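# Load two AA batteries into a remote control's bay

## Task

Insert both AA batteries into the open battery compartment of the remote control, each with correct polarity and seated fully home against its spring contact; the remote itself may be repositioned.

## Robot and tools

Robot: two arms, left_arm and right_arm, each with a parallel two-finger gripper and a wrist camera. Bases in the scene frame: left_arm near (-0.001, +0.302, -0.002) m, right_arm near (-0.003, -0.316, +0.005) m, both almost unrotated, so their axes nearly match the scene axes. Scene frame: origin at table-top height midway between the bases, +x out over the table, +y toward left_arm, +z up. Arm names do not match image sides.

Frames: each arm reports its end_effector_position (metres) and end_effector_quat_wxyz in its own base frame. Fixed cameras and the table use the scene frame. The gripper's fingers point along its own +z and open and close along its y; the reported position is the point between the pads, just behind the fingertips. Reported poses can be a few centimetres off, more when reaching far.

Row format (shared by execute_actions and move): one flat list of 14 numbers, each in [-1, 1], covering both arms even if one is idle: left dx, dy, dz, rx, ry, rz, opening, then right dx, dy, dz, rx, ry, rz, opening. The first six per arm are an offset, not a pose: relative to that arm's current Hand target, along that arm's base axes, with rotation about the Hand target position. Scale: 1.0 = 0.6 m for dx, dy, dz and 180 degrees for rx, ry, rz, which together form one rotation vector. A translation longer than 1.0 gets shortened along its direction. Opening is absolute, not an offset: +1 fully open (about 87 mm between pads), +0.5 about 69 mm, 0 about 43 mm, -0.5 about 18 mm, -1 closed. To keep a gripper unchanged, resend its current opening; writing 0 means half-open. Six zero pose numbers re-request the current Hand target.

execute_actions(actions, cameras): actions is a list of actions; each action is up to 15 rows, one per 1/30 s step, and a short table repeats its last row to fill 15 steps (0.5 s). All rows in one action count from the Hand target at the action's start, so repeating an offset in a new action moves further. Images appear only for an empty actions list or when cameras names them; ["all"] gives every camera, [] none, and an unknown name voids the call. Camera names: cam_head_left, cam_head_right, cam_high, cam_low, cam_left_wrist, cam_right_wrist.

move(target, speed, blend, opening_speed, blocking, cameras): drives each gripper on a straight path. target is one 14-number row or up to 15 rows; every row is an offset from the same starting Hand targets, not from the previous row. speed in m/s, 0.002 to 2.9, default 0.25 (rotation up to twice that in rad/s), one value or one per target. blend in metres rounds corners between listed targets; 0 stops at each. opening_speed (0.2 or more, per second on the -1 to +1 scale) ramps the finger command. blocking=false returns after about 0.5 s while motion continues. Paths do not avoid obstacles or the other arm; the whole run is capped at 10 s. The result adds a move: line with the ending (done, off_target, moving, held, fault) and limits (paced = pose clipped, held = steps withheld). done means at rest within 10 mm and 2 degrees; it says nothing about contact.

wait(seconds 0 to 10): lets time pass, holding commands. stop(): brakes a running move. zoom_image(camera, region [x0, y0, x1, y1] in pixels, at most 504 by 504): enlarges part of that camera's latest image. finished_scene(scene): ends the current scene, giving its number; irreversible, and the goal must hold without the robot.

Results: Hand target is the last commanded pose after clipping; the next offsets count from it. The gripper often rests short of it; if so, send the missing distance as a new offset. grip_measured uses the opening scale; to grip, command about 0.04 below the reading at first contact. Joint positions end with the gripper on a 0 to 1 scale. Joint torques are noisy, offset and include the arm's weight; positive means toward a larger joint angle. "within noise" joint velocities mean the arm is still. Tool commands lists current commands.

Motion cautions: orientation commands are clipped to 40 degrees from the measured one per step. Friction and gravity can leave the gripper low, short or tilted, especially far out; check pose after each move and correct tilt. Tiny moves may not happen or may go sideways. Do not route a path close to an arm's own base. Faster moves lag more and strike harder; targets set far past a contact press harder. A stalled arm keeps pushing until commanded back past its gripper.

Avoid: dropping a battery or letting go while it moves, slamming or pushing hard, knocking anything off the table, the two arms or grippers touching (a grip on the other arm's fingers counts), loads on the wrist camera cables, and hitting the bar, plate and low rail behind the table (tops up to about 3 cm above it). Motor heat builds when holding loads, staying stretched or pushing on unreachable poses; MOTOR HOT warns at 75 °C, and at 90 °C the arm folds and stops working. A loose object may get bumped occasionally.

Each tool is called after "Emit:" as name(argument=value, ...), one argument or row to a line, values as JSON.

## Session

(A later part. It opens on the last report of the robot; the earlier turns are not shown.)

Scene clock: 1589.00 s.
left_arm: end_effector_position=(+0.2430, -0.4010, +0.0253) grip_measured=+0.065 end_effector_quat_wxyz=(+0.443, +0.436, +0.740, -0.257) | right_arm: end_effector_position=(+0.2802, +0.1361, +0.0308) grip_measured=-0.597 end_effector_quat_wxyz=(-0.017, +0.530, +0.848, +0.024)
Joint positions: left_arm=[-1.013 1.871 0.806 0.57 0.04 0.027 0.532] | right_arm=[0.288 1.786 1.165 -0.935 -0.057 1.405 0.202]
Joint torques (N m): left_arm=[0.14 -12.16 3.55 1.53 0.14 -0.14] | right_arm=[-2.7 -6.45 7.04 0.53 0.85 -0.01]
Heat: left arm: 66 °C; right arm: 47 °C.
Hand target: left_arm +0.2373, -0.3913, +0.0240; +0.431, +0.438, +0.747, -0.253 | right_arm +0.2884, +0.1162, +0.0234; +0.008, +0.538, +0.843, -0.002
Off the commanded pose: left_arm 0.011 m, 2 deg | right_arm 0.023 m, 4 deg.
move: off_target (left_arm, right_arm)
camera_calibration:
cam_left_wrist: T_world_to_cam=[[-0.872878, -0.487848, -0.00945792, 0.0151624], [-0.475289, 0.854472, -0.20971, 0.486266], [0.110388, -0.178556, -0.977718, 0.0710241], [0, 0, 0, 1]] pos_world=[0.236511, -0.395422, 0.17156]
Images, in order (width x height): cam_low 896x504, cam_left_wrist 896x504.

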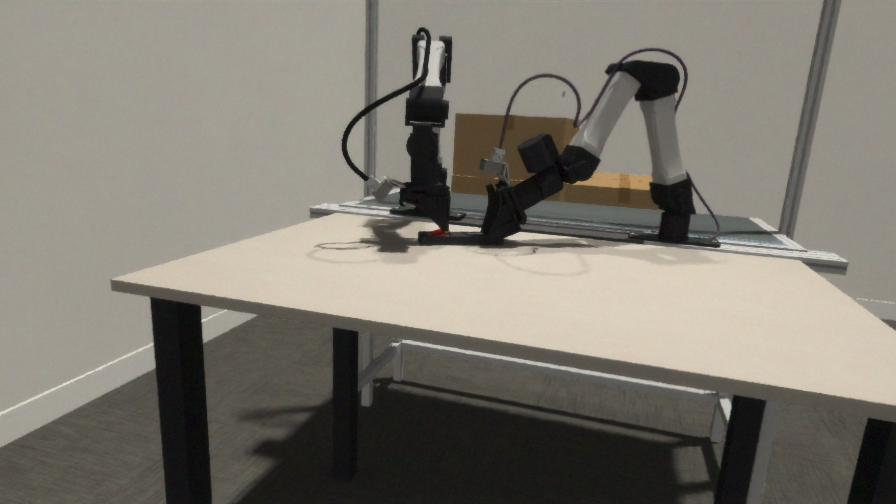

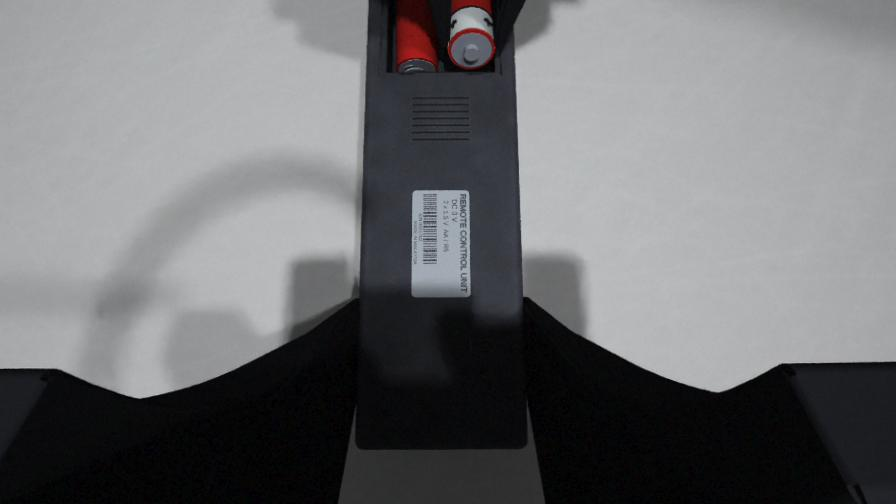

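Emit:
move(
  target=[
    [-0.004,0.0074,0,0,0,0,0.0,0.0058,-0.012,0.0,0,0,0,-0.7],
    [-0.004,0.0074,0,0,0,0,0.0,0.0087,-0.018,-0.016,-0.025,-0.012,0,-0.7],
  ],
  speed=0.06,
  cameras=["cam_low", "cam_left_wrist"],
)

Emit:
zoom_image(
  camera="cam_low",
  region=[415, 205, 465, 245],
)

Emit:
zoom_image(
  camera="cam_left_wrist",
  region=[350, 0, 550, 100],
)

Scene clock: 1594.17 s.
left_arm: end_effector_position=(+0.2416, -0.3991, +0.0280) grip_measured=+0.065 end_effector_quat_wxyz=(+0.448, +0.435, +0.737, -0.261) | right_arm: end_effector_position=(+0.2778, +0.1351, +0.0309) grip_measured=-0.597 end_effector_quat_wxyz=(-0.019, +0.524, +0.851, +0.022)
Joint positions: left_arm=[-1.013 1.857 0.787 0.588 0.042 0.027 0.532] | right_arm=[0.286 1.786 1.165 -0.943 -0.058 1.39 0.202]
Joint torques (N m): left_arm=[0.39 -12.12 3.21 1.42 0.14 -0.09] | right_arm=[-1.73 -6.49 5.2 0.96 1.76 0.27]
Heat: left arm: 65 °C; right arm: 47 °C.
Hand target: left_arm +0.2349, -0.3868, +0.0239; +0.431, +0.438, +0.747, -0.253 | right_arm +0.2936, +0.1054, +0.0138; +0.045, +0.537, +0.842, -0.025
Off the commanded pose: left_arm 0.015 m, 2 deg | right_arm 0.038 m, 9 deg.
move: off_target (left_arm, right_arm)
camera_calibration:
cam_left_wrist: T_world_to_cam=[[-0.873477, -0.486775, -0.00938688, 0.0154825], [-0.472778, 0.85265, -0.222418, 0.483558], [0.116271, -0.189839, -0.974906, 0.0681906], [0, 0, 0, 1]] pos_world=[0.23421, -0.391824, 0.174177]
Images, in order (width x height): cam_low 896x504, cam_left_wrist 896x504.

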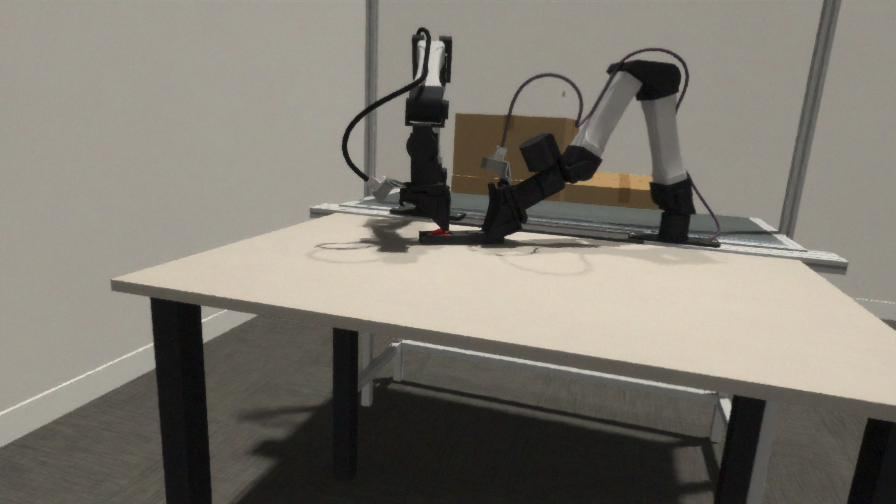

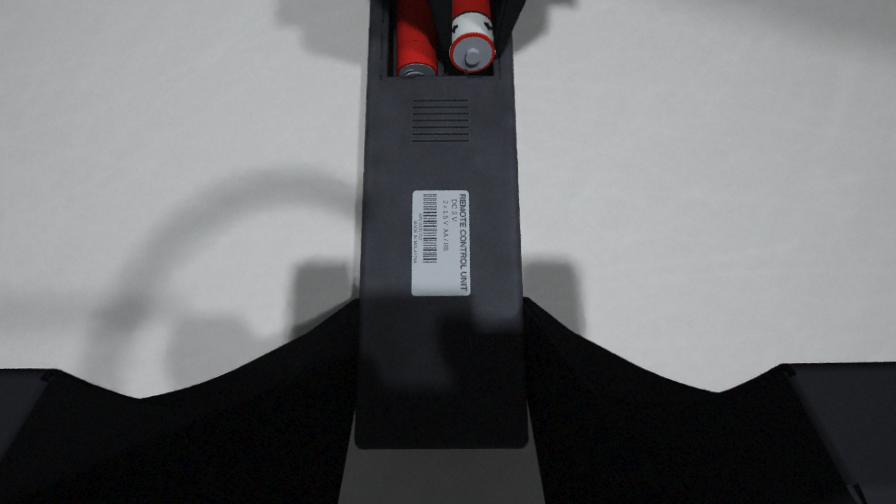

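Scaled by 10.080.

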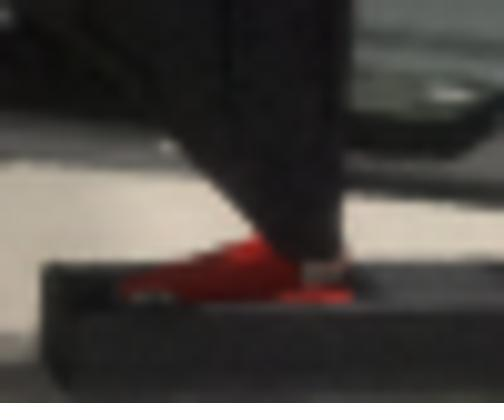

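Scaled by 2.520.

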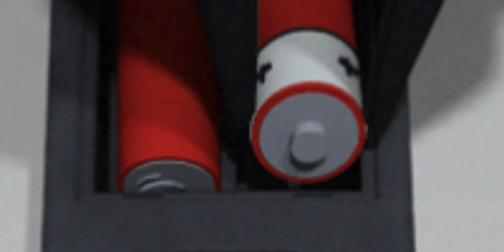

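Emit:
move(
  target=[
    [0.0105,-0.0195,0.0,0,0,0,0.0,-0.0243,0.0443,0.0178,0.0276,0.0132,0,-0.7],
    [0.0105,-0.0195,0.0,0,0,0,0.0,-0.0243,0.0443,0.0178,0.0276,0.0132,0,-0.48],
    [0.0105,-0.0195,0.0,0,0,0,0.0,-0.0243,0.0443,0.09,0.0276,0.0132,0,-0.48],
  ],
  speed=0.08,
  opening_speed=0.5,
  cameras=["cam_low", "cam_left_wrist", "cam_right_wrist"],
)

Emit:
zoom_image(
  camera="cam_low",
  region=[415, 205, 465, 245],
)

Emit:
zoom_image(
  camera="cam_left_wrist",
  region=[350, 0, 550, 100],
)

Scene clock: 1613.73 s.
left_arm: end_effector_position=(+0.2410, -0.3983, +0.0257) grip_measured=+0.065 end_effector_quat_wxyz=(+0.438, +0.438, +0.742, -0.256) | right_arm: end_effector_position=(+0.2742, +0.1319, +0.0570) grip_measured=-0.480 end_effector_quat_wxyz=(-0.009, +0.534, +0.846, -0.006)
Joint positions: left_arm=[-1.013 1.857 0.802 0.548 0.042 0.027 0.532] | right_arm=[0.309 1.758 1.25 -1.084 -0.006 1.435 0.26]
Joint torques (N m): left_arm=[0.16 -8.61 6.35 1.58 0.05 -0.12] | right_arm=[0.08 -9.72 8.77 0.26 0.22 0.25]
Heat: left arm: 63 °C; right arm: 47 °C.
Hand target: left_arm +0.2412, -0.3986, +0.0239; +0.431, +0.438, +0.747, -0.253 | right_arm +0.2791, +0.1320, +0.0678; +0.004, +0.538, +0.843, +0.000
Off the commanded pose: left_arm 0.002 m, 1 deg | right_arm 0.012 m, 2 deg.
move: off_target (right_arm); target 2's new opening was sent with right_arm's hand 0.008 m and 3 deg from that target
camera_calibration:
cam_left_wrist: T_world_to_cam=[[-0.873733, -0.486339, -0.00803492, 0.0155258], [-0.475313, 0.857199, -0.198209, 0.483798], [0.103284, -0.169363, -0.980127, 0.0775677], [0, 0, 0, 1]] pos_world=[0.23551, -0.394023, 0.172044]
cam_right_wrist: T_world_to_cam=[[-0.906779, -0.420405, 0.0317982, 0.299931], [-0.249357, 0.595599, 0.763599, -0.0304615], [-0.33996, 0.684487, -0.644907, 0.181046], [0, 0, 0, 1]] pos_world=[0.325923, 0.0203117, 0.130481]
Images, in order (width x height): cam_low 896x504, cam_left_wrist 896x504, cam_right_wrist 896x504.

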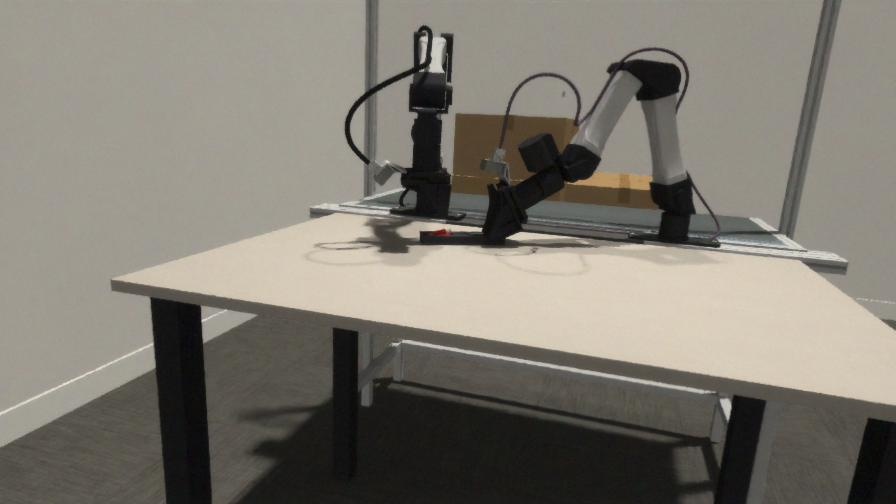

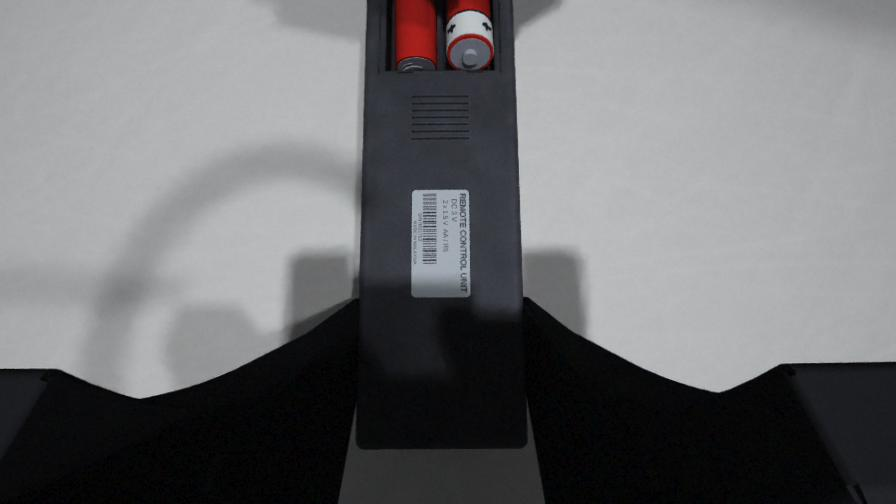

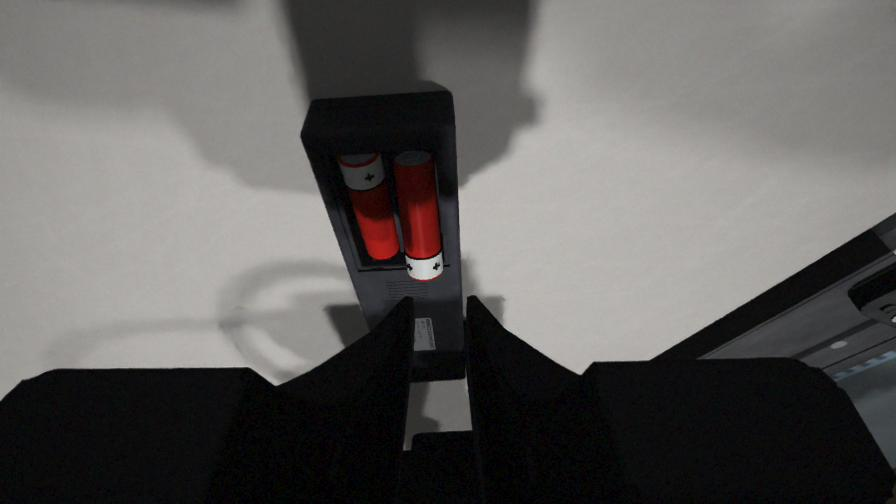

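Scaled by 10.080.

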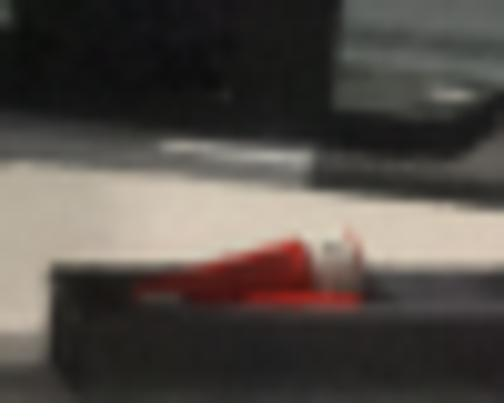

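Scaled by 2.520.

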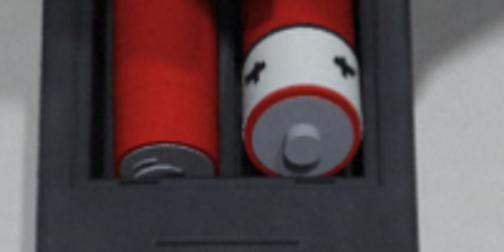

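Emit:
move(
  target=[
    [0,0,0,0,0,0,0.0,-0.0048,0.0142,-0.015,0,0,0,-0.76],
    [0,0,0,0,0,0,0.0,-0.0048,0.0142,-0.055,0,0,0,-0.76],
  ],
  speed=0.1,
  cameras=["cam_low", "cam_right_wrist"],
)

Emit:
zoom_image(
  camera="cam_low",
  region=[415, 205, 465, 245],
)

Emit:
zoom_image(
  camera="cam_right_wrist",
  region=[340, 180, 540, 380],
)

Scene clock: 1619.57 s.
left_arm: end_effector_position=(+0.2410, -0.3983, +0.0257) grip_measured=+0.065 end_effector_quat_wxyz=(+0.438, +0.438, +0.742, -0.256) | right_arm: end_effector_position=(+0.2776, +0.1412, +0.0416) grip_measured=-0.760 end_effector_quat_wxyz=(+0.003, +0.535, +0.845, +0.009)
Joint positions: left_arm=[-1.013 1.857 0.802 0.548 0.042 0.027 0.532] | right_arm=[0.334 1.761 1.191 -0.983 -0.006 1.462 0.12]
Joint torques (N m): left_arm=[0.28 -8.73 6.57 1.6 0.06 -0.11] | right_arm=[0.44 -6.71 5.56 0.61 0.22 0.26]
Heat: left arm: 63 °C; right arm: 48 °C.
Hand target: left_arm +0.2412, -0.3986, +0.0239; +0.431, +0.438, +0.747, -0.253 | right_arm +0.2762, +0.1405, +0.0348; +0.004, +0.538, +0.843, +0.000
Off the commanded pose: left_arm 0.002 m, 1 deg | right_arm 0.007 m, 1 deg.
move: done
camera_calibration:
cam_right_wrist: T_world_to_cam=[[-0.908226, -0.418414, -0.00739561, 0.30915], [-0.276607, 0.586967, 0.760893, -0.0144903], [-0.314027, 0.693109, -0.648835, 0.157724], [0, 0, 0, 1]] pos_world=[0.3263, 0.0285383, 0.115648]
Images, in order (width x height): cam_low 896x504, cam_right_wrist 896x504.

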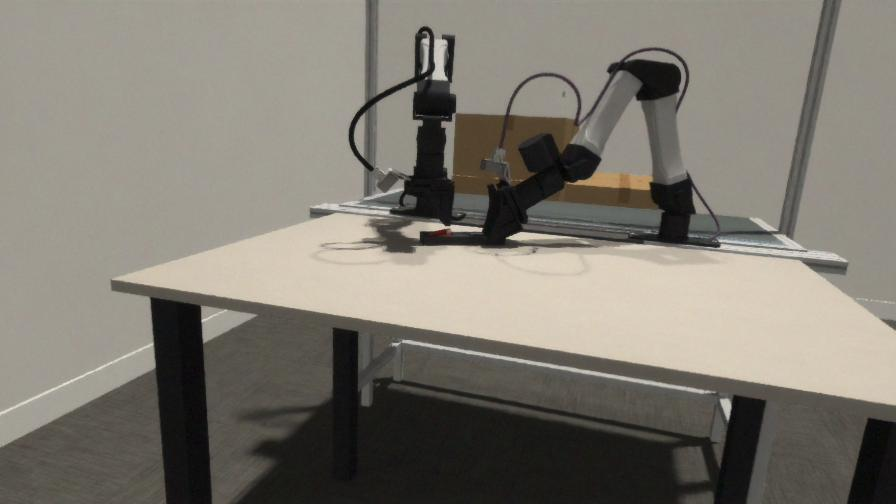

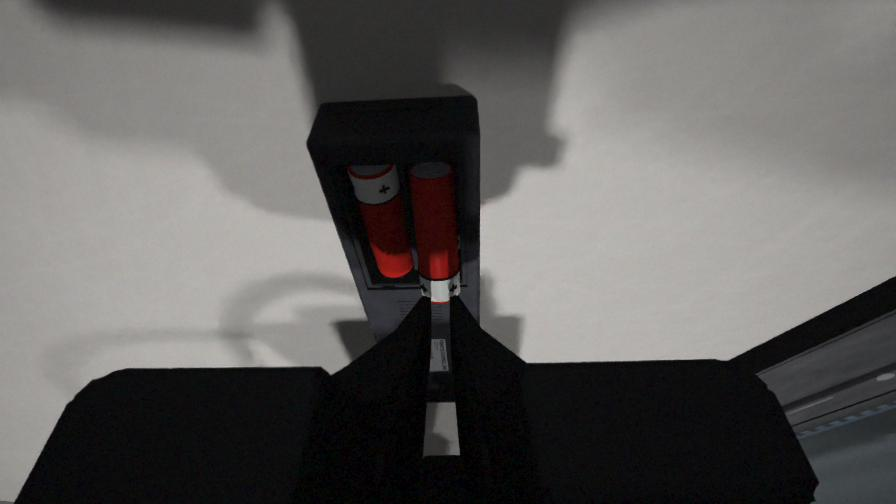

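Scaled by 10.080.

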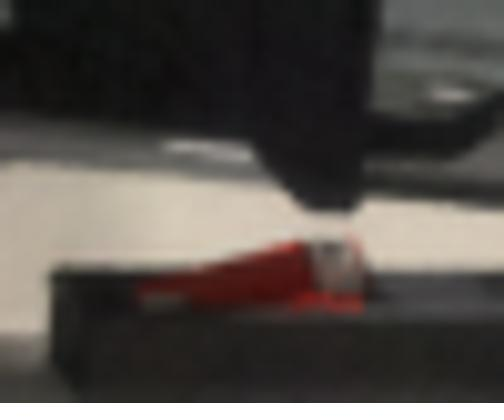

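Scaled by 2.520.

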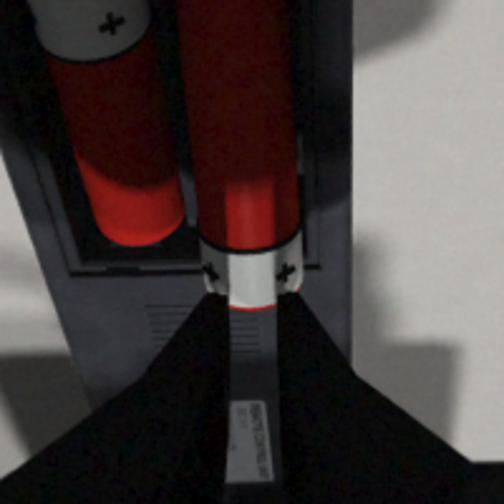

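Emit:
move(
  target=[
    [0,0,0,0,0,0,0.0,-0.003,-0.0015,-0.025,0,0,0,-0.76],
    [0,0,0,0,0,0,0.0,-0.013,-0.0055,-0.06,0,0,0,-0.76],
  ],
  speed=0.08,
  cameras=["cam_low", "cam_right_wrist", "cam_left_wrist"],
)

Emit:
zoom_image(
  camera="cam_low",
  region=[415, 205, 465, 245],
)

Emit:
zoom_image(
  camera="cam_left_wrist",
  region=[350, 0, 550, 100],
)

Scene clock: 1623.00 s.
left_arm: end_effector_position=(+0.2410, -0.3983, +0.0257) grip_measured=+0.065 end_effector_quat_wxyz=(+0.438, +0.438, +0.742, -0.256) | right_arm: end_effector_position=(+0.2764, +0.1417, +0.0342) grip_measured=-0.759 end_effector_quat_wxyz=(+0.016, +0.535, +0.844, +0.028)
Joint positions: left_arm=[-1.013 1.857 0.802 0.548 0.042 0.027 0.532] | right_arm=[0.334 1.727 1.116 -0.896 -0.01 1.463 0.121]
Joint torques (N m): left_arm=[0.34 -8.5 6.42 1.6 0.14 -0.14] | right_arm=[0.24 -1.94 0.65 1.3 0.28 0.21]
Heat: left arm: 63 °C; right arm: 48 °C.
Hand target: left_arm +0.2412, -0.3986, +0.0239; +0.431, +0.438, +0.747, -0.253 | right_arm +0.2683, +0.1372, -0.0013; +0.004, +0.538, +0.843, +0.000
Off the commanded pose: left_arm 0.002 m, 1 deg | right_arm 0.037 m, 4 deg.
move: off_target (right_arm)
camera_calibration:
cam_left_wrist: T_world_to_cam=[[-0.873733, -0.486339, -0.00803492, 0.0155258], [-0.475313, 0.857199, -0.198209, 0.483798], [0.103284, -0.169363, -0.980127, 0.0775677], [0, 0, 0, 1]] pos_world=[0.23551, -0.394023, 0.172044]
cam_right_wrist: T_world_to_cam=[[-0.907329, -0.41697, -0.0537604, 0.309358], [-0.308074, 0.572395, 0.759904, 0.00137287], [-0.286085, 0.706045, -0.647808, 0.142523], [0, 0, 0, 1]] pos_world=[0.321887, 0.0275794, 0.107916]
Images, in order (width x height): cam_low 896x504, cam_left_wrist 896x504, cam_right_wrist 896x504.

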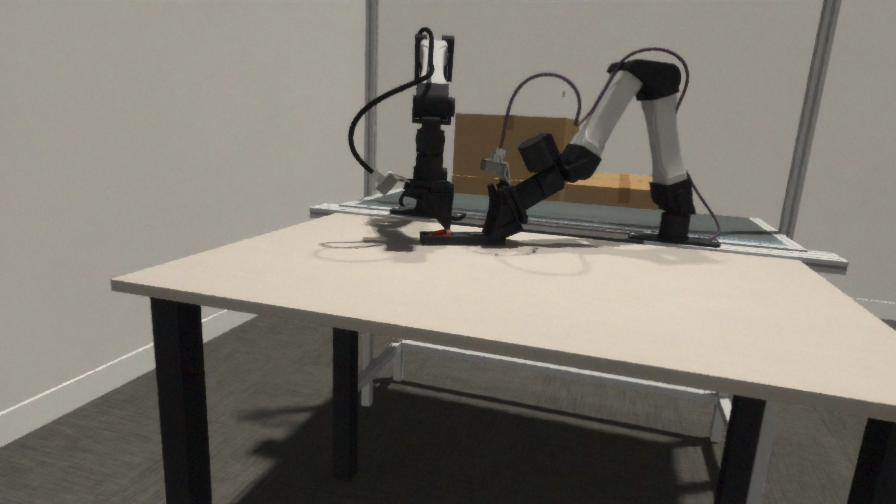

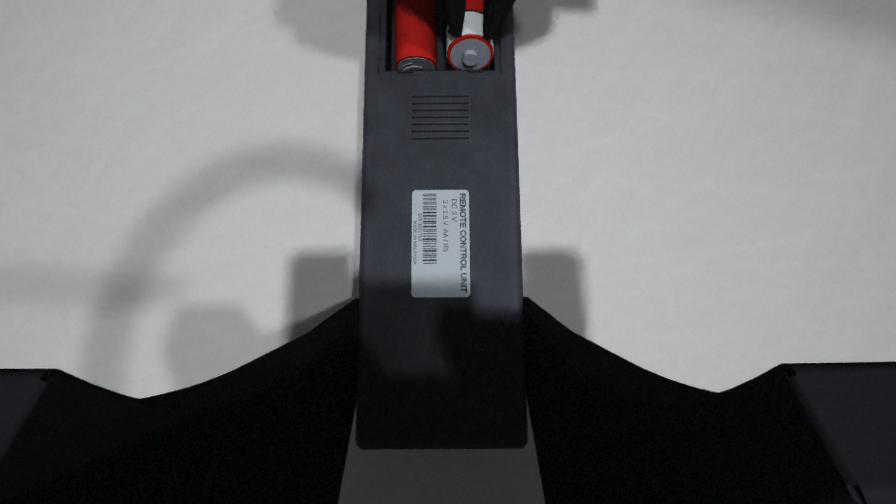

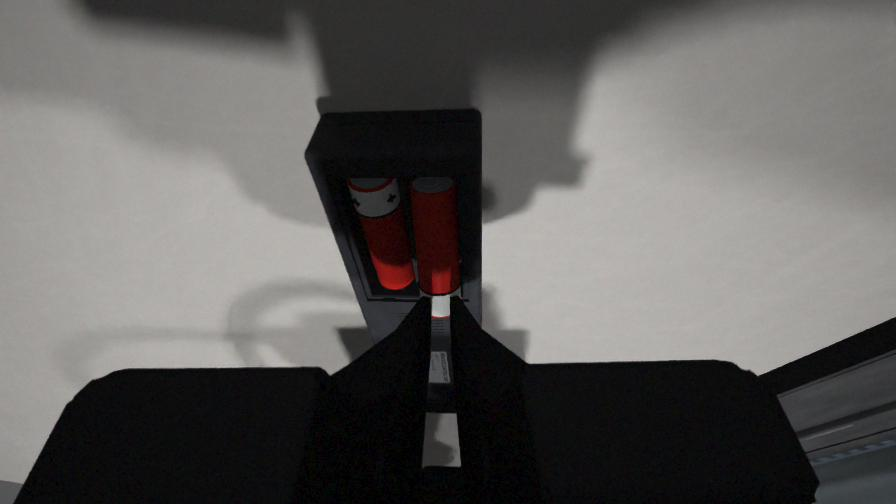

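Scaled by 10.080.

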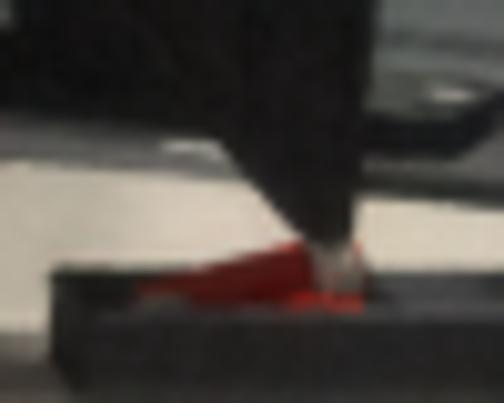

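Scaled by 2.520.

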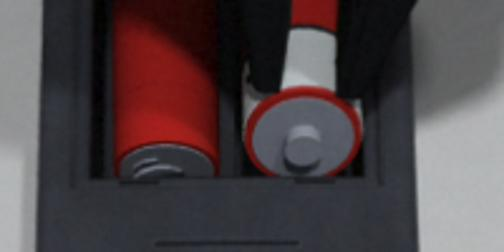

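Emit:
zoom_image(
  camera="cam_left_wrist",
  region=[435, 20, 525, 90],
)

Scaled by 5.600.

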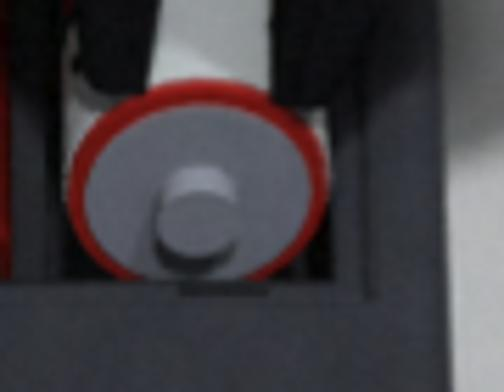

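Emit:
move(
  target=[
    [0,0,0,0,0,0,0.0,0.01,0.006,0.11,0,0,0,-0.76],
    [0,0,0,0,0,0,0.0,0.0035,0.0258,0.11,0,0,0,-0.8],
    [0,0,0,0,0,0,0.0,0.0035,0.0258,0.065,0,0,0,-0.8],
  ],
  speed=0.1,
  cameras=["cam_low", "cam_right_wrist"],
)

Emit:
zoom_image(
  camera="cam_low",
  region=[415, 205, 465, 245],
)

Emit:
zoom_image(
  camera="cam_right_wrist",
  region=[340, 150, 540, 350],
)

Scene clock: 1654.07 s.
left_arm: end_effector_position=(+0.2409, -0.3982, +0.0256) grip_measured=+0.065 end_effector_quat_wxyz=(+0.438, +0.438, +0.742, -0.256) | right_arm: end_effector_position=(+0.2708, +0.1537, +0.0435) grip_measured=-0.800 end_effector_quat_wxyz=(+0.002, +0.534, +0.846, +0.007)
Joint positions: left_arm=[-1.013 1.857 0.802 0.547 0.042 0.027 0.532] | right_arm=[0.38 1.756 1.192 -0.994 -0.004 1.506 0.1]
Joint torques (N m): left_arm=[0.25 -8.69 6.27 1.62 0.12 -0.13] | right_arm=[0.18 -6.87 5.68 0.58 0.21 0.25]
Heat: left arm: 62 °C; right arm: 44 °C.
Hand target: left_arm +0.2412, -0.3986, +0.0239; +0.431, +0.438, +0.747, -0.253 | right_arm +0.2704, +0.1526, +0.0378; +0.004, +0.538, +0.843, +0.000
Off the commanded pose: left_arm 0.002 m, 1 deg | right_arm 0.006 m, 1 deg.
move: done
camera_calibration:
cam_right_wrist: T_world_to_cam=[[-0.907275, -0.420528, -0.00287574, 0.30813], [-0.275022, 0.58815, 0.760554, -0.0256813], [-0.318143, 0.690823, -0.649268, 0.149605], [0, 0, 0, 1]] pos_world=[0.320092, 0.0413316, 0.117552]
Images, in order (width x height): cam_low 896x504, cam_right_wrist 896x504.

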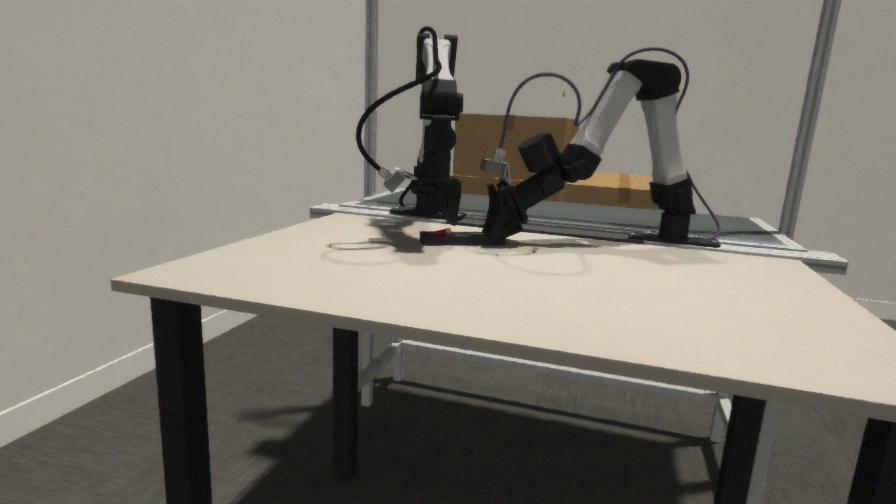

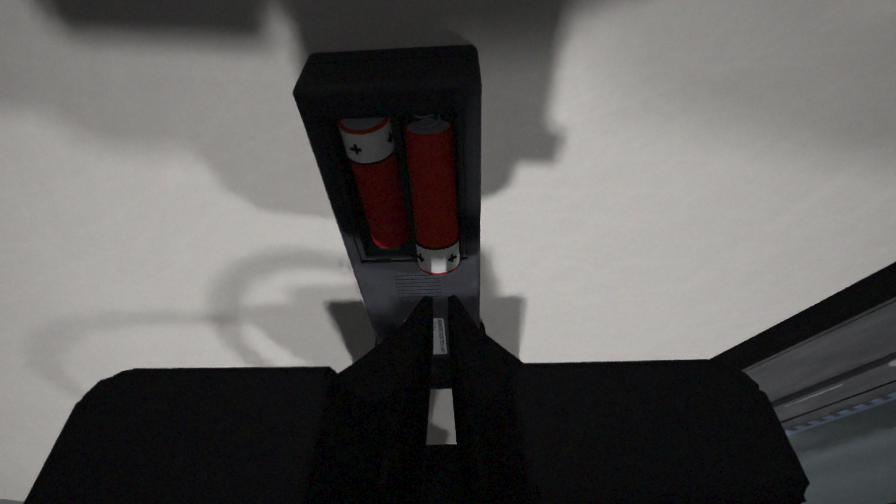

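Scaled by 10.080.

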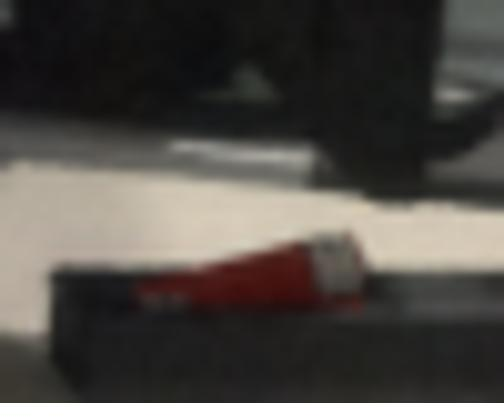

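Scaled by 2.520.

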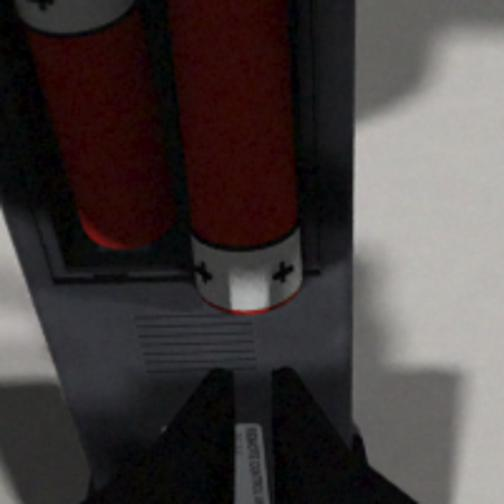

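Emit:
move(
  target=[
    [0,0,0,0,0,0,0.0,0.003,-0.006,-0.02,0,0,0,-0.8],
  ],
  speed=0.06,
  cameras=["cam_low", "cam_left_wrist"],
)

Emit:
zoom_image(
  camera="cam_low",
  region=[415, 205, 465, 245],
)

Emit:
zoom_image(
  camera="cam_left_wrist",
  region=[400, 0, 520, 90],
)

Scene clock: 1658.97 s.
left_arm: end_effector_position=(+0.2409, -0.3982, +0.0256) grip_measured=+0.065 end_effector_quat_wxyz=(+0.438, +0.438, +0.742, -0.256) | right_arm: end_effector_position=(+0.2718, +0.1541, +0.0331) grip_measured=-0.800 end_effector_quat_wxyz=(+0.003, +0.534, +0.846, +0.008)
Joint positions: left_arm=[-1.013 1.857 0.802 0.547 0.042 0.027 0.532] | right_arm=[0.38 1.77 1.166 -0.949 -0.005 1.506 0.1]
Joint torques (N m): left_arm=[0.2 -8.68 6.32 1.58 0.12 -0.12] | right_arm=[-1.02 -6.64 5.37 0.64 0.21 0.12]
Heat: left arm: 62 °C; right arm: 44 °C.
Hand target: left_arm +0.2412, -0.3986, +0.0239; +0.431, +0.438, +0.747, -0.253 | right_arm +0.2722, +0.1490, +0.0257; +0.004, +0.538, +0.843, +0.000
Off the commanded pose: left_arm 0.002 m, 1 deg | right_arm 0.009 m, 1 deg.
move: done
camera_calibration:
cam_left_wrist: T_world_to_cam=[[-0.873737, -0.486332, -0.00800711, 0.0155241], [-0.475347, 0.85726, -0.197863, 0.483751], [0.103091, -0.169074, -0.980197, 0.0776402], [0, 0, 0, 1]] pos_world=[0.23551, -0.394023, 0.171944]
Images, in order (width x height): cam_low 896x504, cam_left_wrist 896x504.

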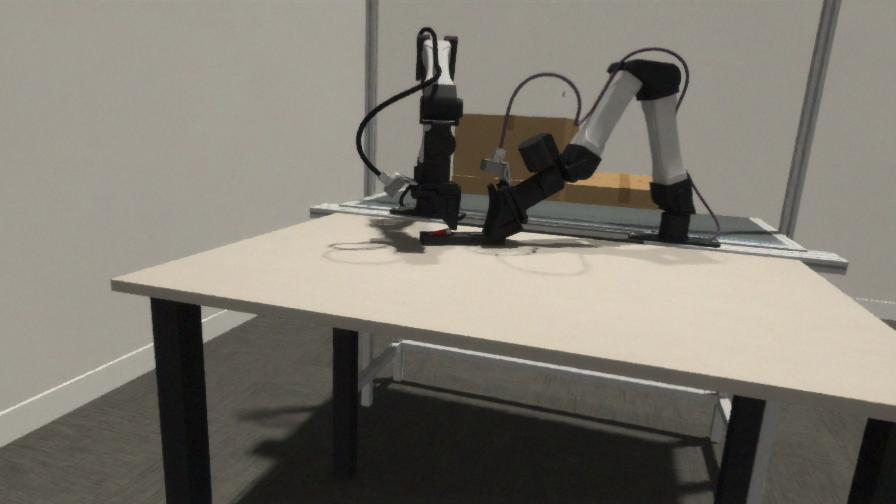

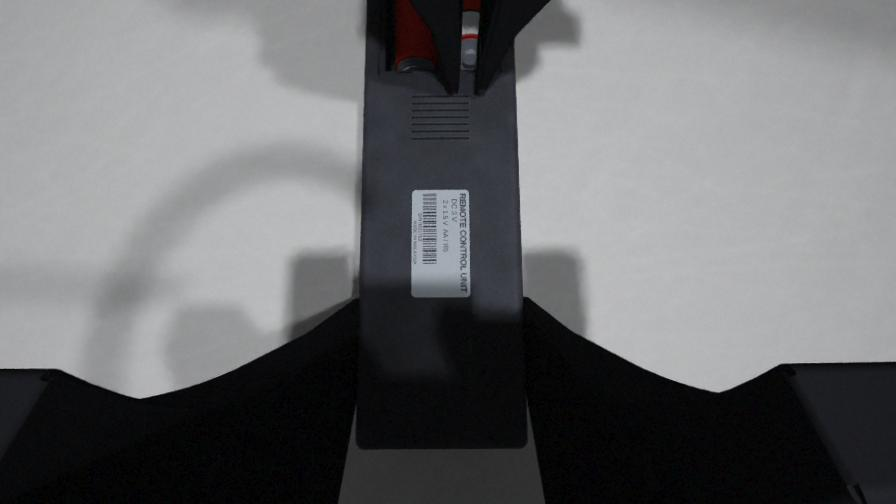

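Scaled by 10.080.

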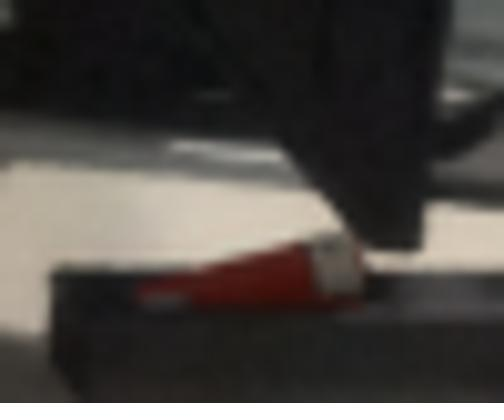

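Scaled by 4.200.

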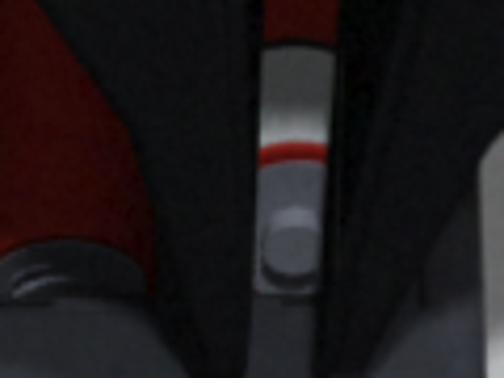

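Emit:
move(
  target=[
    [0,0,0,0,0,0,0.0,0.0058,-0.012,-0.015,0,0,0,-0.8],
  ],
  speed=0.06,
  cameras=["cam_low", "cam_left_wrist"],
)

Emit:
zoom_image(
  camera="cam_low",
  region=[415, 205, 465, 245],
)

Emit:
zoom_image(
  camera="cam_left_wrist",
  region=[400, 0, 520, 90],
)

Scene clock: 1662.53 s.
left_arm: end_effector_position=(+0.2411, -0.3981, +0.0256) grip_measured=+0.065 end_effector_quat_wxyz=(+0.438, +0.437, +0.743, -0.255) | right_arm: end_effector_position=(+0.2716, +0.1556, +0.0308) grip_measured=-0.800 end_effector_quat_wxyz=(-0.010, +0.533, +0.846, +0.020)
Joint positions: left_arm=[-1.013 1.857 0.802 0.547 0.041 0.027 0.532] | right_arm=[0.365 1.775 1.155 -0.931 -0.04 1.49 0.1]
Joint torques (N m): left_arm=[0.31 -8.7 6.48 1.61 0.17 -0.15] | right_arm=[-1.92 -5.75 4.67 0.76 0.58 0.04]
Heat: left arm: 62 °C; right arm: 45 °C.
Hand target: left_arm +0.2412, -0.3986, +0.0239; +0.431, +0.438, +0.747, -0.253 | right_arm +0.2757, +0.1419, +0.0168; +0.004, +0.538, +0.843, +0.000
Off the commanded pose: left_arm 0.002 m, 1 deg | right_arm 0.020 m, 3 deg.
move: off_target (right_arm)
camera_calibration:
cam_left_wrist: T_world_to_cam=[[-0.873239, -0.487216, -0.00853985, 0.0152386], [-0.47613, 0.856837, -0.197813, 0.483807], [0.103695, -0.168672, -0.980202, 0.0776473], [0, 0, 0, 1]] pos_world=[0.235611, -0.394022, 0.171944]
Images, in order (width x height): cam_low 896x504, cam_left_wrist 896x504.

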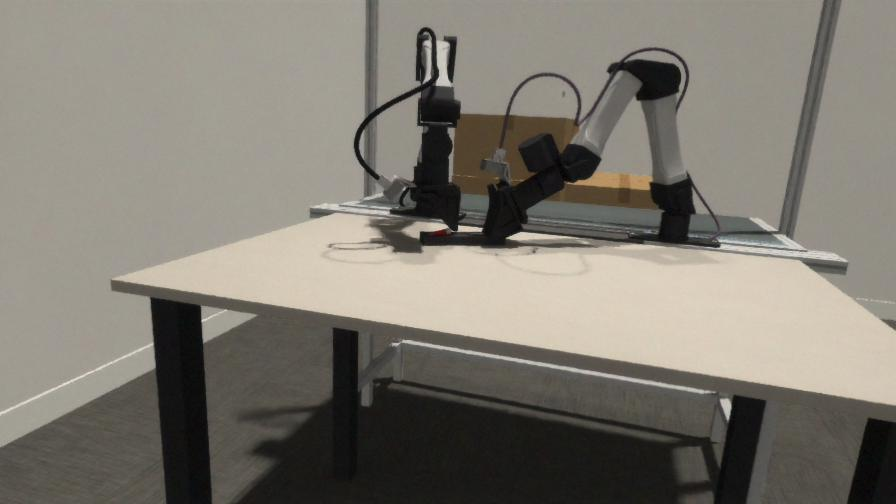

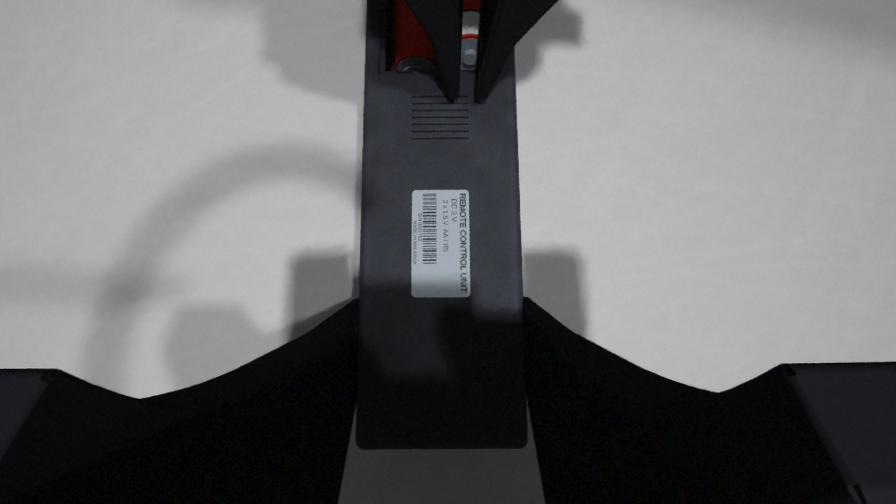

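Scaled by 10.080.

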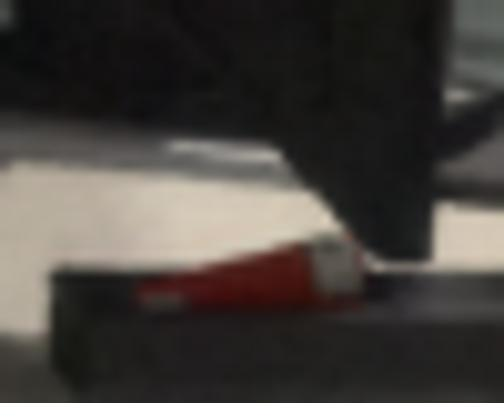

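Scaled by 4.200.

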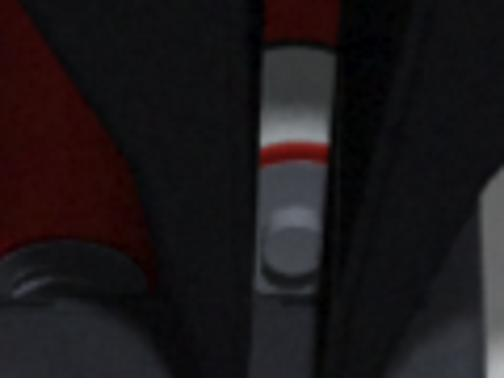

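Emit:
move(
  target=[
    [0,0,0,0,0,0,0.0,0.0101,-0.021,-0.01,0,0,0,-0.8],
  ],
  speed=0.06,
  cameras=["cam_low", "cam_left_wrist"],
)

Emit:
zoom_image(
  camera="cam_low",
  region=[415, 205, 465, 245],
)

Emit:
zoom_image(
  camera="cam_left_wrist",
  region=[400, 0, 520, 90],
)

Scene clock: 1665.70 s.
left_arm: end_effector_position=(+0.2419, -0.3985, +0.0264) grip_measured=+0.065 end_effector_quat_wxyz=(+0.440, +0.437, +0.742, -0.255) | right_arm: end_effector_position=(+0.2728, +0.1547, +0.0313) grip_measured=-0.800 end_effector_quat_wxyz=(-0.031, +0.529, +0.847, +0.036)
Joint positions: left_arm=[-1.013 1.857 0.805 0.547 0.038 0.027 0.532] | right_arm=[0.331 1.783 1.155 -0.925 -0.094 1.448 0.1]
Joint torques (N m): left_arm=[0.14 -8.57 6.37 1.63 0.12 -0.17] | right_arm=[-2.88 -5.37 4.22 0.88 1.13 0]
Heat: left arm: 61 °C; right arm: 45 °C.
Hand target: left_arm +0.2412, -0.3986, +0.0240; +0.431, +0.438, +0.747, -0.253 | right_arm +0.2819, +0.1293, +0.0108; +0.004, +0.538, +0.843, +0.000
Off the commanded pose: left_arm 0.003 m, 1 deg | right_arm 0.034 m, 6 deg.
move: off_target (right_arm)
camera_calibration:
cam_left_wrist: T_world_to_cam=[[-0.872119, -0.489194, -0.00990876, 0.0147808], [-0.477609, 0.855515, -0.199961, 0.484593], [0.106297, -0.169658, -0.979754, 0.0773671], [0, 0, 0, 1]] pos_world=[0.236113, -0.39422, 0.172847]
Images, in order (width x height): cam_low 896x504, cam_left_wrist 896x504.

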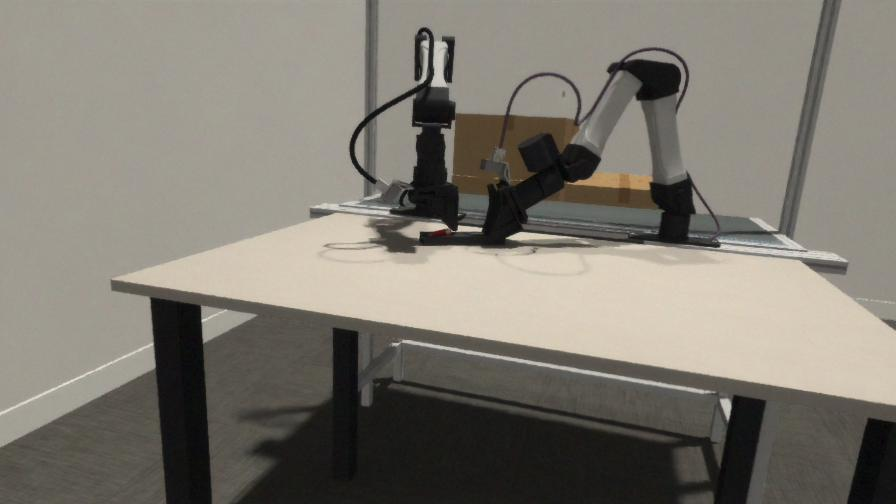

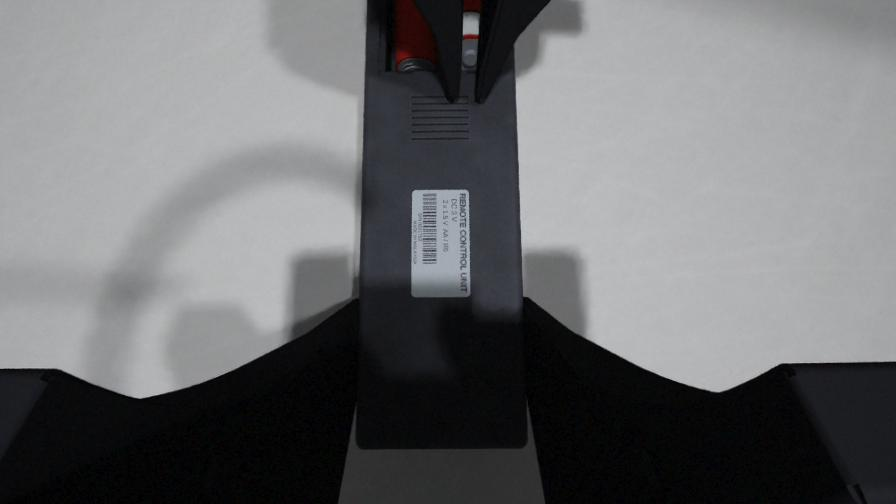

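Scaled by 10.080.

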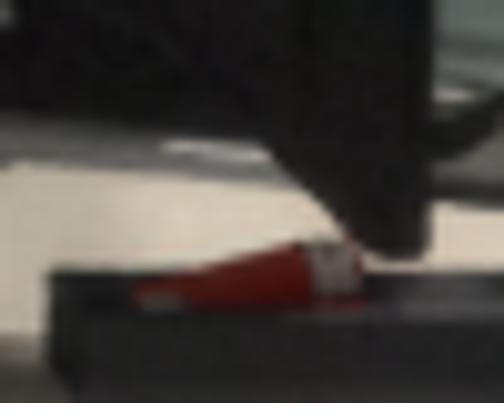

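Scaled by 4.200.

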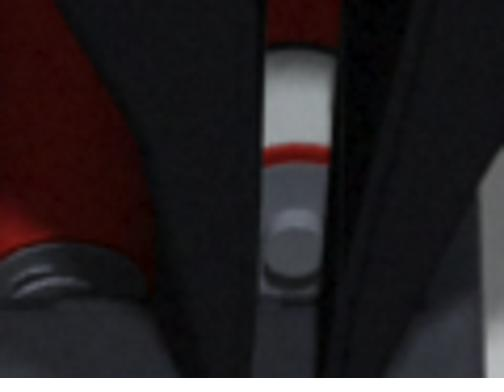

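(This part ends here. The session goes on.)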